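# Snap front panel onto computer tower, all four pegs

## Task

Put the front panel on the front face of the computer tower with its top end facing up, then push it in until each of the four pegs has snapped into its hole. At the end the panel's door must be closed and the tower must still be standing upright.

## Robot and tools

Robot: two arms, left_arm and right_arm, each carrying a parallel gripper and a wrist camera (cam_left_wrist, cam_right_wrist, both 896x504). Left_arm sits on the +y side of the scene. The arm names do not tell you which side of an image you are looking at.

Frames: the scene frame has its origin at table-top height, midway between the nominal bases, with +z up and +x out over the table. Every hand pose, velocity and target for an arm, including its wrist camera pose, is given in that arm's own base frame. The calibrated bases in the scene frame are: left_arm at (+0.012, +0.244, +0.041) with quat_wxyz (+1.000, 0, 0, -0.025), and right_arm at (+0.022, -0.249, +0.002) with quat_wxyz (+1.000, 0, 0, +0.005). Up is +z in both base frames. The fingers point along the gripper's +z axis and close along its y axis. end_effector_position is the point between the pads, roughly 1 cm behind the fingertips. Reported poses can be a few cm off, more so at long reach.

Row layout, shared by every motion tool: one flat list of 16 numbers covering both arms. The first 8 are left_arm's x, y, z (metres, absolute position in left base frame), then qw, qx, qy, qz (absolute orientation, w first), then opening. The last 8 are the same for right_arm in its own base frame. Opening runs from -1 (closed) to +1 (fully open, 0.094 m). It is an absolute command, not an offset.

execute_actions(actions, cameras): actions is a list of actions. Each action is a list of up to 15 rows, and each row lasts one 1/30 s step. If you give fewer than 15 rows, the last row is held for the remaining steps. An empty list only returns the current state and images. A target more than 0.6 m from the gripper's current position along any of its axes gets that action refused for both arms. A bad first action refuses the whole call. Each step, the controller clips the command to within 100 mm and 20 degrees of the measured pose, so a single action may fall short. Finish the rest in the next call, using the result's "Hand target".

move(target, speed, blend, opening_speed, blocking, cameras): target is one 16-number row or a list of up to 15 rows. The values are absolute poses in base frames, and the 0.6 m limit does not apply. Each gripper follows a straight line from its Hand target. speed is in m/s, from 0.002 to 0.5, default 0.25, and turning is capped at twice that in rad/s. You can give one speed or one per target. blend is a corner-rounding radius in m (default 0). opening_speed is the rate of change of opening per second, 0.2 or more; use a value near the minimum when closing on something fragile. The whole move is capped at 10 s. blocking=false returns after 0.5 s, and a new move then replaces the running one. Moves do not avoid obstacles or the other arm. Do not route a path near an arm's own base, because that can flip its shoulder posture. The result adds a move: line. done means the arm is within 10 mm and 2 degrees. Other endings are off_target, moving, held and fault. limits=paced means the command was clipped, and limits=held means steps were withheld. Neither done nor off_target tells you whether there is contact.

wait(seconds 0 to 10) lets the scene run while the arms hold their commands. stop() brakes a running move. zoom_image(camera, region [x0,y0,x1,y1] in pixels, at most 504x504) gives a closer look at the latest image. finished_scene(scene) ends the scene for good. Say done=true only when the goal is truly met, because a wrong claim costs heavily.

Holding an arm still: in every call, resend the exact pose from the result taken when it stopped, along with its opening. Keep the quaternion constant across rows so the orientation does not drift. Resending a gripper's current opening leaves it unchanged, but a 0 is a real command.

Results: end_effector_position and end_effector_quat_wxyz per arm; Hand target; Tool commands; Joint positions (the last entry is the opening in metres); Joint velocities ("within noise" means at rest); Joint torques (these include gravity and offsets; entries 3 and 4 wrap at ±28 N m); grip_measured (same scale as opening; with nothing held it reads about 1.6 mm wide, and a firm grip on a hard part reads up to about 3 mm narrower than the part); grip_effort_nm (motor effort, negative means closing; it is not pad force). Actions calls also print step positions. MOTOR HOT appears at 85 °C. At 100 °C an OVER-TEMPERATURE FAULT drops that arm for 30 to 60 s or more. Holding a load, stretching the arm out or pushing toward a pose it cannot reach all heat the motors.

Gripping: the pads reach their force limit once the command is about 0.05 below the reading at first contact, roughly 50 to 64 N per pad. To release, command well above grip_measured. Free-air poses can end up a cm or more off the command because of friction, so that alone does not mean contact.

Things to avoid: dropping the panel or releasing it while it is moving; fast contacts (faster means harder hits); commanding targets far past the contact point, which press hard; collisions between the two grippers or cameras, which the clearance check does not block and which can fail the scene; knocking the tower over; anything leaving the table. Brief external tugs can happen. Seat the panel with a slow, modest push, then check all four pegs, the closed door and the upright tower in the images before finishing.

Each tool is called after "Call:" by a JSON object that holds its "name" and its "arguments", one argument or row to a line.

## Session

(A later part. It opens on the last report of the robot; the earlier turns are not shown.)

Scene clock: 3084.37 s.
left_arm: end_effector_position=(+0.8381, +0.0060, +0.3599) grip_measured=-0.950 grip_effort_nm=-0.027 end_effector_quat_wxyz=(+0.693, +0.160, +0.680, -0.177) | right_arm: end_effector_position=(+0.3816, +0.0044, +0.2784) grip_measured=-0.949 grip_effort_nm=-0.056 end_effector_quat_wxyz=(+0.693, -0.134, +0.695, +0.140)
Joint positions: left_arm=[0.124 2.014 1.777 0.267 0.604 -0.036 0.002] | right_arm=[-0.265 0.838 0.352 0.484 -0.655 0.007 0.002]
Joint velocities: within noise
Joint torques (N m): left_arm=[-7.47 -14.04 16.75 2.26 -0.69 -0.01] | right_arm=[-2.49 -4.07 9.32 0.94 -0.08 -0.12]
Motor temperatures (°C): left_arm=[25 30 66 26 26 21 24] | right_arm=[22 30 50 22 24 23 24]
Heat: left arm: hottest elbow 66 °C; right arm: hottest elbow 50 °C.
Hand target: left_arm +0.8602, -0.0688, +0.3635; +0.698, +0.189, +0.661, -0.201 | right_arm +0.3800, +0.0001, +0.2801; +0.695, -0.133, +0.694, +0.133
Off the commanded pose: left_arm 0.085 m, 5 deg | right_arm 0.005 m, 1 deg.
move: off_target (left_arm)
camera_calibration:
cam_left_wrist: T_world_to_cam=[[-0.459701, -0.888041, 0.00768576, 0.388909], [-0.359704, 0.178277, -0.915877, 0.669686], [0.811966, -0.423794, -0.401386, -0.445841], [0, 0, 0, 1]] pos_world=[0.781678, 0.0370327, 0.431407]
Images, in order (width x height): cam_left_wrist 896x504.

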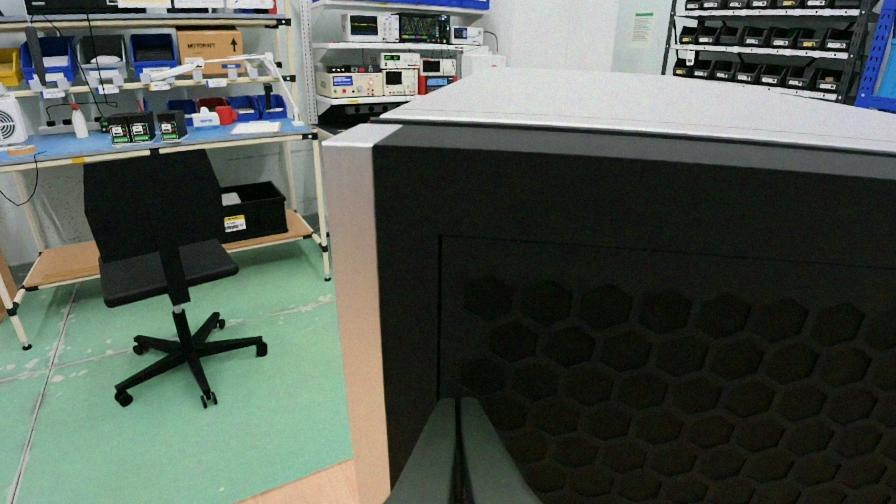

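Call:
{"name": "move", "arguments": {
  "target": [
    [0.775,0.045,0.36,0.69727,0.18974,0.66168,-0.19994,-0.95,0.38,0.0,0.28,0.6945,-0.1331,0.6945,0.1331,-0.95],
    [0.71,0.06,0.45,0.55,0.25,0.77,-0.17,-0.95,0.38,0.0,0.28,0.6945,-0.1331,0.6945,0.1331,-0.95],
    [0.738,-0.040,0.512,0.38458,0.29742,0.86378,-0.13242,-0.95,0.38,0.0,0.28,0.6945,-0.1331,0.6945,0.1331,-0.95]
  ],
  "speed": [0.1,0.2,0.2],
  "blend": [0.02,0.03,0],
  "cameras": ["cam_left_wrist"]
}}

Scene clock: 3108.53 s.
left_arm: end_effector_position=(+0.7318, -0.0405, +0.5148) grip_measured=-0.950 grip_effort_nm=-0.022 end_effector_quat_wxyz=(+0.428, +0.278, +0.850, -0.127) | right_arm: end_effector_position=(+0.3816, +0.0044, +0.2784) grip_measured=-0.949 grip_effort_nm=-0.056 end_effector_quat_wxyz=(+0.693, -0.134, +0.695, +0.140)
Joint positions: left_arm=[0.061 2.147 2.89 -1.506 0.517 0.468 0.002] | right_arm=[-0.265 0.838 0.352 0.484 -0.655 0.007 0.002]
Joint velocities: within noise
Joint torques (N m): left_arm=[0.21 -16.44 10 1.54 0.2 0.12] | right_arm=[-2.49 -4.42 9.42 0.9 -0.07 -0.12]
Motor temperatures (°C): left_arm=[25 30 61 26 26 21 24] | right_arm=[22 30 49 22 24 23 24]
Heat: left arm: hottest elbow 61 °C; right arm: hottest elbow 49 °C.
Hand target: left_arm +0.7369, -0.0401, +0.5112; +0.430, +0.281, +0.849, -0.124 | right_arm +0.3800, +0.0001, +0.2801; +0.695, -0.133, +0.694, +0.133
Off the commanded pose: left_arm 0.007 m, 6 deg | right_arm 0.005 m, 1 deg.
elbow stopped short (left arm): the move would have taken joint 3 (elbow) straighter than the controller allows.
move: off_target (left_arm)
camera_calibration:
cam_left_wrist: T_world_to_cam=[[-0.585553, -0.81001, -0.0318094, 0.413177], [-0.70693, 0.529454, -0.468965, 0.819806], [0.396708, -0.252117, -0.882644, 0.241545], [0, 0, 0, 1]] pos_world=[0.725659, -0.0384743, 0.610802]
Images, in order (width x height): cam_left_wrist 896x504.

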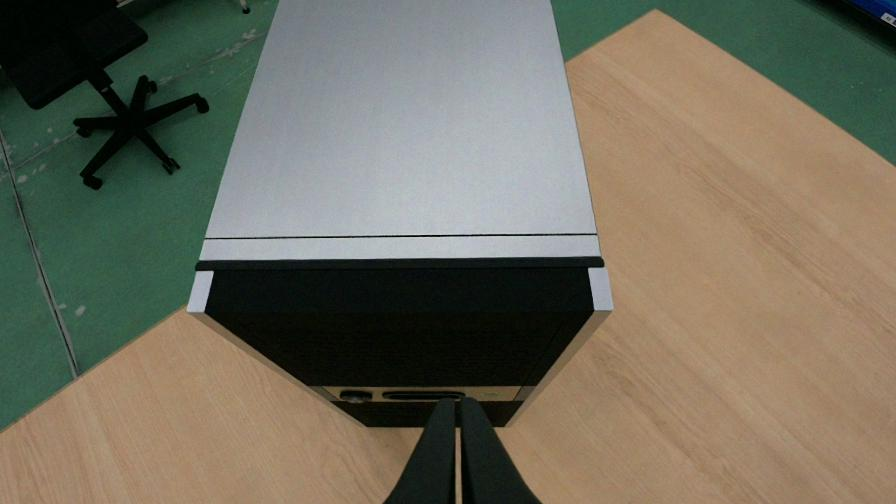

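Call:
{"name": "zoom_image", "arguments": {
  "camera": "cam_left_wrist",
  "region": [180, 225, 270, 285]
}}

Call:
{"name": "zoom_image", "arguments": {
  "camera": "cam_left_wrist",
  "region": [540, 225, 630, 285]
}}

Scaled by 5.600 from the camera's 896x504 image, which has a finer 1280x720 frame.

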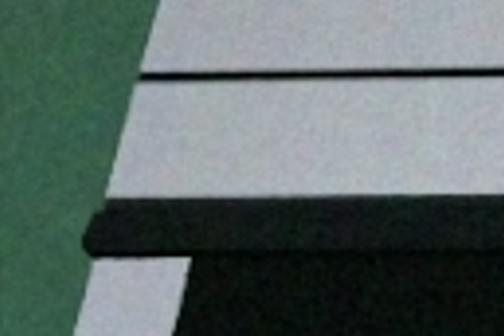

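Scaled by 5.600 from the camera's 896x504 image, which has a finer 1280x720 frame.

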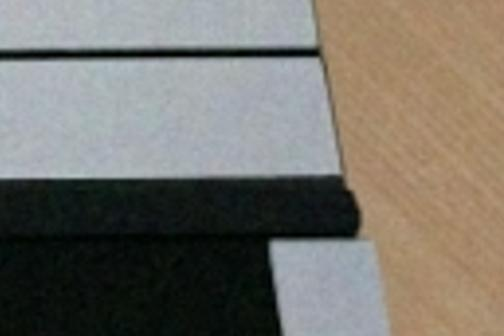

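Call:
{"name": "move", "arguments": {
  "target": [
    [0.70,0.05,0.45,0.58,0.25,0.74,-0.19,-0.95,0.38,0.0,0.28,0.6945,-0.1331,0.6945,0.1331,-0.95],
    [0.66,-0.03,0.375,0.68987,0.21271,0.65466,-0.22415,-0.95,0.38,0.0,0.28,0.6945,-0.1331,0.6945,0.1331,-0.95],
    [0.6915,-0.0852,0.362,0.68987,0.21271,0.65466,-0.22415,-0.95,0.38,0.0,0.28,0.6945,-0.1331,0.6945,0.1331,-0.95]
  ],
  "speed": [0.22,0.22,0.15],
  "blend": [0.03,0.02,0],
  "cameras": ["cam_left_wrist"]
}}

Scene clock: 3223.13 s.
left_arm: end_effector_position=(+0.6819, -0.0862, +0.3477) grip_measured=-0.950 grip_effort_nm=-0.022 end_effector_quat_wxyz=(+0.679, +0.213, +0.666, -0.225) | right_arm: end_effector_position=(+0.3816, +0.0044, +0.2784) grip_measured=-0.949 grip_effort_nm=-0.061 end_effector_quat_wxyz=(+0.693, -0.134, +0.695, +0.140)
Joint positions: left_arm=[0.029 1.657 1.225 0.46 0.659 -0.028 0.002] | right_arm=[-0.265 0.838 0.352 0.484 -0.655 0.007 0.002]
Joint velocities: within noise
Joint torques (N m): left_arm=[0.26 -12.81 11.32 2.62 -0.11 -0.11] | right_arm=[-2.26 -4.31 9.37 1.07 -0.06 -0.11]
Motor temperatures (°C): left_arm=[24 31 53 26 25 21 24] | right_arm=[22 30 48 22 24 23 24]
Heat: left arm: hottest elbow 53 °C; right arm: hottest elbow 48 °C.
Hand target: left_arm +0.6906, -0.0850, +0.3620; +0.690, +0.213, +0.655, -0.224 | right_arm +0.3800, +0.0001, +0.2801; +0.695, -0.133, +0.694, +0.133
Off the commanded pose: left_arm 0.017 m, 2 deg | right_arm 0.005 m, 1 deg.
move: off_target (left_arm)
camera_calibration:
cam_left_wrist: T_world_to_cam=[[-0.587649, -0.809116, -0.000545802, 0.332267], [-0.325846, 0.237275, -0.915164, 0.600477], [0.740603, -0.537617, -0.403081, -0.323542], [0, 0, 0, 1]] pos_world=[0.630536, -0.0475768, 0.419302]
Images, in order (width x height): cam_left_wrist 896x504.

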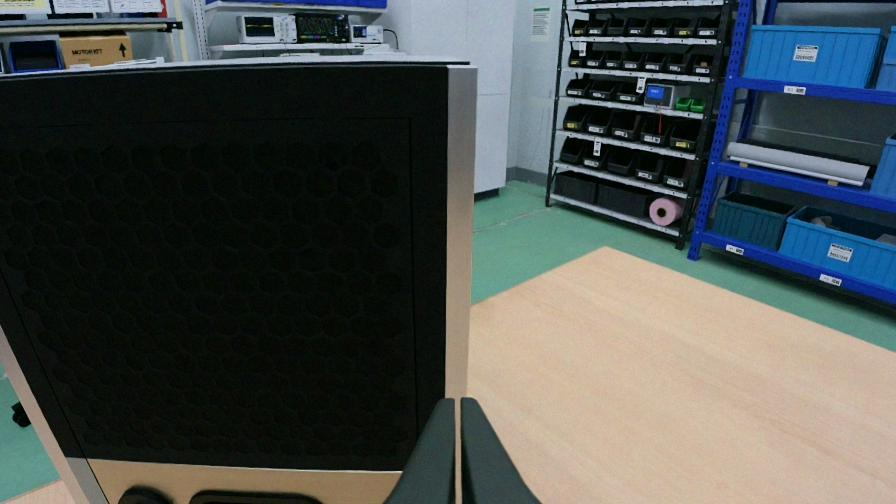

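Call:
{"name": "move", "arguments": {
  "target": [0.825,-0.160,0.368,0.68987,0.21271,0.65466,-0.22415,-0.95,0.38,0.0,0.28,0.6945,-0.1331,0.6945,0.1331,-0.95],
  "speed": 0.06,
  "cameras": []
}}

Scene clock: 3239.13 s.
left_arm: end_effector_position=(+0.8062, -0.1186, +0.3786) grip_measured=-0.950 grip_effort_nm=-0.032 end_effector_quat_wxyz=(+0.698, +0.198, +0.657, -0.205) | right_arm: end_effector_position=(+0.3816, +0.0044, +0.2784) grip_measured=-0.949 grip_effort_nm=-0.056 end_effector_quat_wxyz=(+0.693, -0.134, +0.695, +0.140)
Joint positions: left_arm=[-0.037 1.933 1.676 0.324 0.539 -0.028 0.002] | right_arm=[-0.265 0.838 0.352 0.484 -0.655 0.007 0.002]
Joint velocities: within noise
Joint torques (N m): left_arm=[-3.72 -13.98 13.83 1.59 0.07 -0.01] | right_arm=[-2.32 -4.37 9.44 1.01 -0.08 -0.11]
Motor temperatures (°C): left_arm=[24 30 53 26 25 21 24] | right_arm=[22 29 48 22 24 23 24]
Heat: left arm: hottest elbow 53 °C; right arm: hottest elbow 48 °C.
Hand target: left_arm +0.8190, -0.1594, +0.3671; +0.690, +0.213, +0.655, -0.224 | right_arm +0.3800, +0.0001, +0.2801; +0.695, -0.133, +0.694, +0.133
Off the commanded pose: left_arm 0.047 m, 3 deg | right_arm 0.005 m, 1 deg.
move: off_target (left_arm)
No camera images: "cameras" was empty.

Call:
{"name": "move", "arguments": {
  "target": [
    [0.73,-0.07,0.37,0.68987,0.21271,0.65466,-0.22415,-0.95,0.38,0.0,0.28,0.6945,-0.1331,0.6945,0.1331,-0.95],
    [0.68,0.03,0.44,0.58,0.25,0.74,-0.19,-0.95,0.38,0.0,0.28,0.6945,-0.1331,0.6945,0.1331,-0.95],
    [0.735,-0.035,0.512,0.430,0.279,0.849,-0.126,-0.95,0.38,0.0,0.28,0.6945,-0.1331,0.6945,0.1331,-0.95]
  ],
  "speed": [0.1,0.2,0.2],
  "blend": [0.02,0.03,0],
  "cameras": ["cam_left_wrist"]
}}

Scene clock: 3254.00 s.
left_arm: end_effector_position=(+0.7285, -0.0341, +0.5144) grip_measured=-0.950 grip_effort_nm=-0.042 end_effector_quat_wxyz=(+0.431, +0.272, +0.851, -0.129) | right_arm: end_effector_position=(+0.3816, +0.0044, +0.2784) grip_measured=-0.949 grip_effort_nm=-0.051 end_effector_quat_wxyz=(+0.693, -0.134, +0.695, +0.140)
Joint positions: left_arm=[0.072 2.073 2.746 -1.432 0.525 0.462 0.002] | right_arm=[-0.265 0.838 0.352 0.484 -0.655 0.007 0.002]
Joint velocities: within noise
Joint torques (N m): left_arm=[-0.15 -15.68 10.36 1.62 0.21 0.13] | right_arm=[-2.84 -4.42 9.55 0.94 -0.08 -0.13]
Motor temperatures (°C): left_arm=[24 30 53 26 25 21 24] | right_arm=[22 29 48 22 24 23 24]
Heat: left arm: hottest elbow 53 °C; right arm: hottest elbow 48 °C.
Hand target: left_arm +0.7345, -0.0350, +0.5113; +0.433, +0.278, +0.848, -0.126 | right_arm +0.3800, +0.0001, +0.2801; +0.695, -0.133, +0.694, +0.133
Off the commanded pose: left_arm 0.007 m, 1 deg | right_arm 0.005 m, 1 deg.
move: done
camera_calibration:
cam_left_wrist: T_world_to_cam=[[-0.578196, -0.815516, -0.0249508, 0.407292], [-0.710782, 0.518483, -0.475356, 0.819614], [0.400597, -0.257114, -0.87944, 0.239428], [0, 0, 0, 1]] pos_world=[0.722147, -0.0312426, 0.610333]
Images, in order (width x height): cam_left_wrist 896x504.

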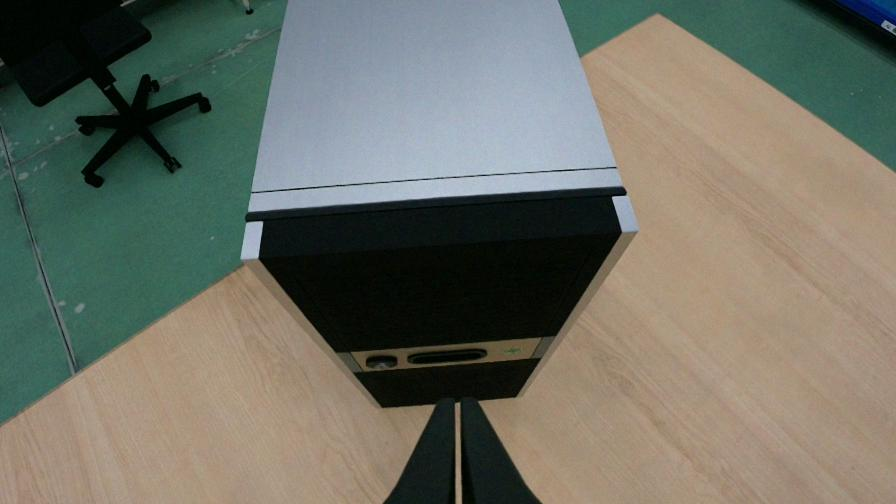

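Call:
{"name": "zoom_image", "arguments": {
  "camera": "cam_left_wrist",
  "region": [236, 180, 326, 240]
}}

Call:
{"name": "zoom_image", "arguments": {
  "camera": "cam_left_wrist",
  "region": [556, 155, 646, 215]
}}

Scaled by 5.600 from the camera's 896x504 image, which has a finer 1280x720 frame.

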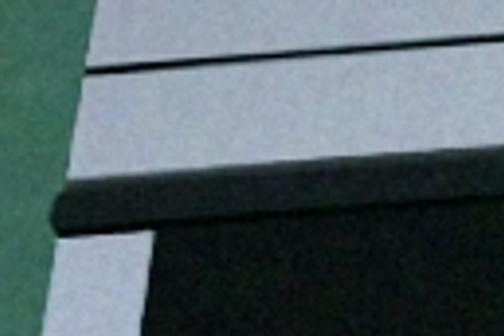

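Scaled by 5.600 from the camera's 896x504 image, which has a finer 1280x720 frame.

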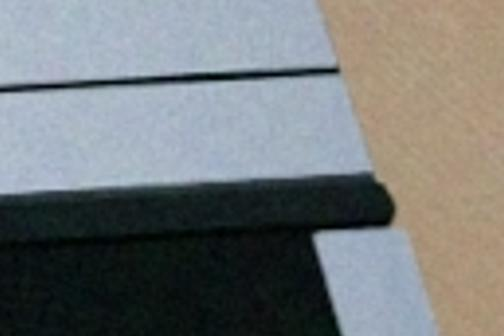

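Call:
{"name": "move", "arguments": {
  "target": [
    [0.62,0.05,0.46,0.58,0.20,0.77,-0.10,-0.95,0.38,0.0,0.28,0.6945,-0.1331,0.6945,0.1331,-0.95],
    [0.42,0.05,0.27,0.7050,-0.0550,0.7050,0.0550,-0.95,0.38,0.0,0.28,0.6945,-0.1331,0.6945,0.1331,-0.95]
  ],
  "speed": [0.2,0.25],
  "blend": [0.04,0],
  "cameras": ["cam_left_wrist"]
}}

Scene clock: 3283.77 s.
left_arm: end_effector_position=(+0.4205, +0.0528, +0.2640) grip_measured=-0.950 grip_effort_nm=-0.022 end_effector_quat_wxyz=(+0.697, -0.053, +0.713, +0.061) | right_arm: end_effector_position=(+0.3816, +0.0044, +0.2784) grip_measured=-0.949 grip_effort_nm=-0.051 end_effector_quat_wxyz=(+0.693, -0.134, +0.695, +0.140)
Joint positions: left_arm=[0.102 0.955 0.375 0.559 -0.058 0.012 0.002] | right_arm=[-0.265 0.838 0.352 0.484 -0.655 0.007 0.002]
Joint velocities: within noise
Joint torques (N m): left_arm=[-0.5 -2.78 8.18 2.86 -0.09 -0.08] | right_arm=[-1.85 -4.19 9.32 0.94 -0.06 -0.11]
Motor temperatures (°C): left_arm=[24 30 51 26 25 21 24] | right_arm=[22 29 48 22 24 23 24]
Heat: left arm: hottest elbow 51 °C; right arm: hottest elbow 48 °C.
Hand target: left_arm +0.4200, +0.0500, +0.2699; +0.705, -0.055, +0.705, +0.055 | right_arm +0.3800, +0.0001, +0.2801; +0.695, -0.133, +0.694, +0.133
Off the commanded pose: left_arm 0.007 m, 1 deg | right_arm 0.005 m, 1 deg.
move: done
camera_calibration:
cam_left_wrist: T_world_to_cam=[[0.161546, -0.986556, -0.0246863, -0.0082521], [-0.440686, -0.0497339, -0.896282, 0.464145], [0.883005, 0.15567, -0.442796, -0.174983], [0, 0, 0, 1]] pos_world=[0.360387, 0.0421822, 0.33832]
Images, in order (width x height): cam_left_wrist 896x504.

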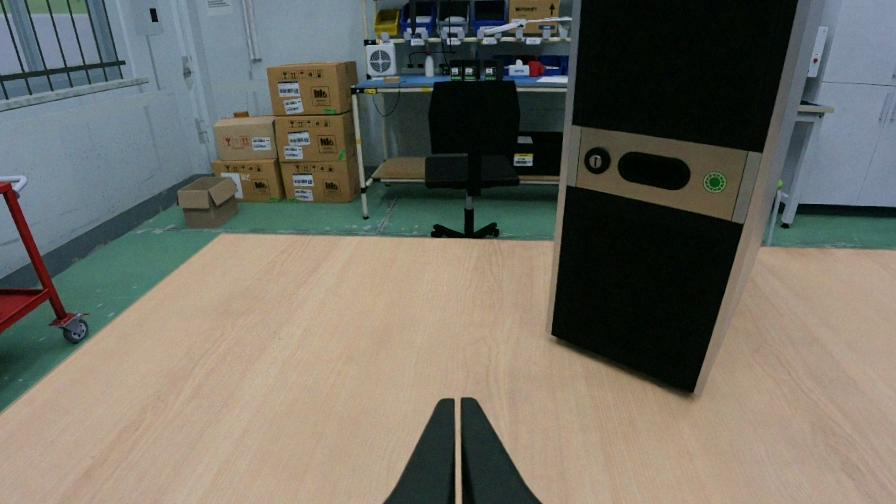

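Call:
{"name": "finished_scene", "arguments": {
  "scene": 2,
  "done": true
}}

The scene is finished: the task was done.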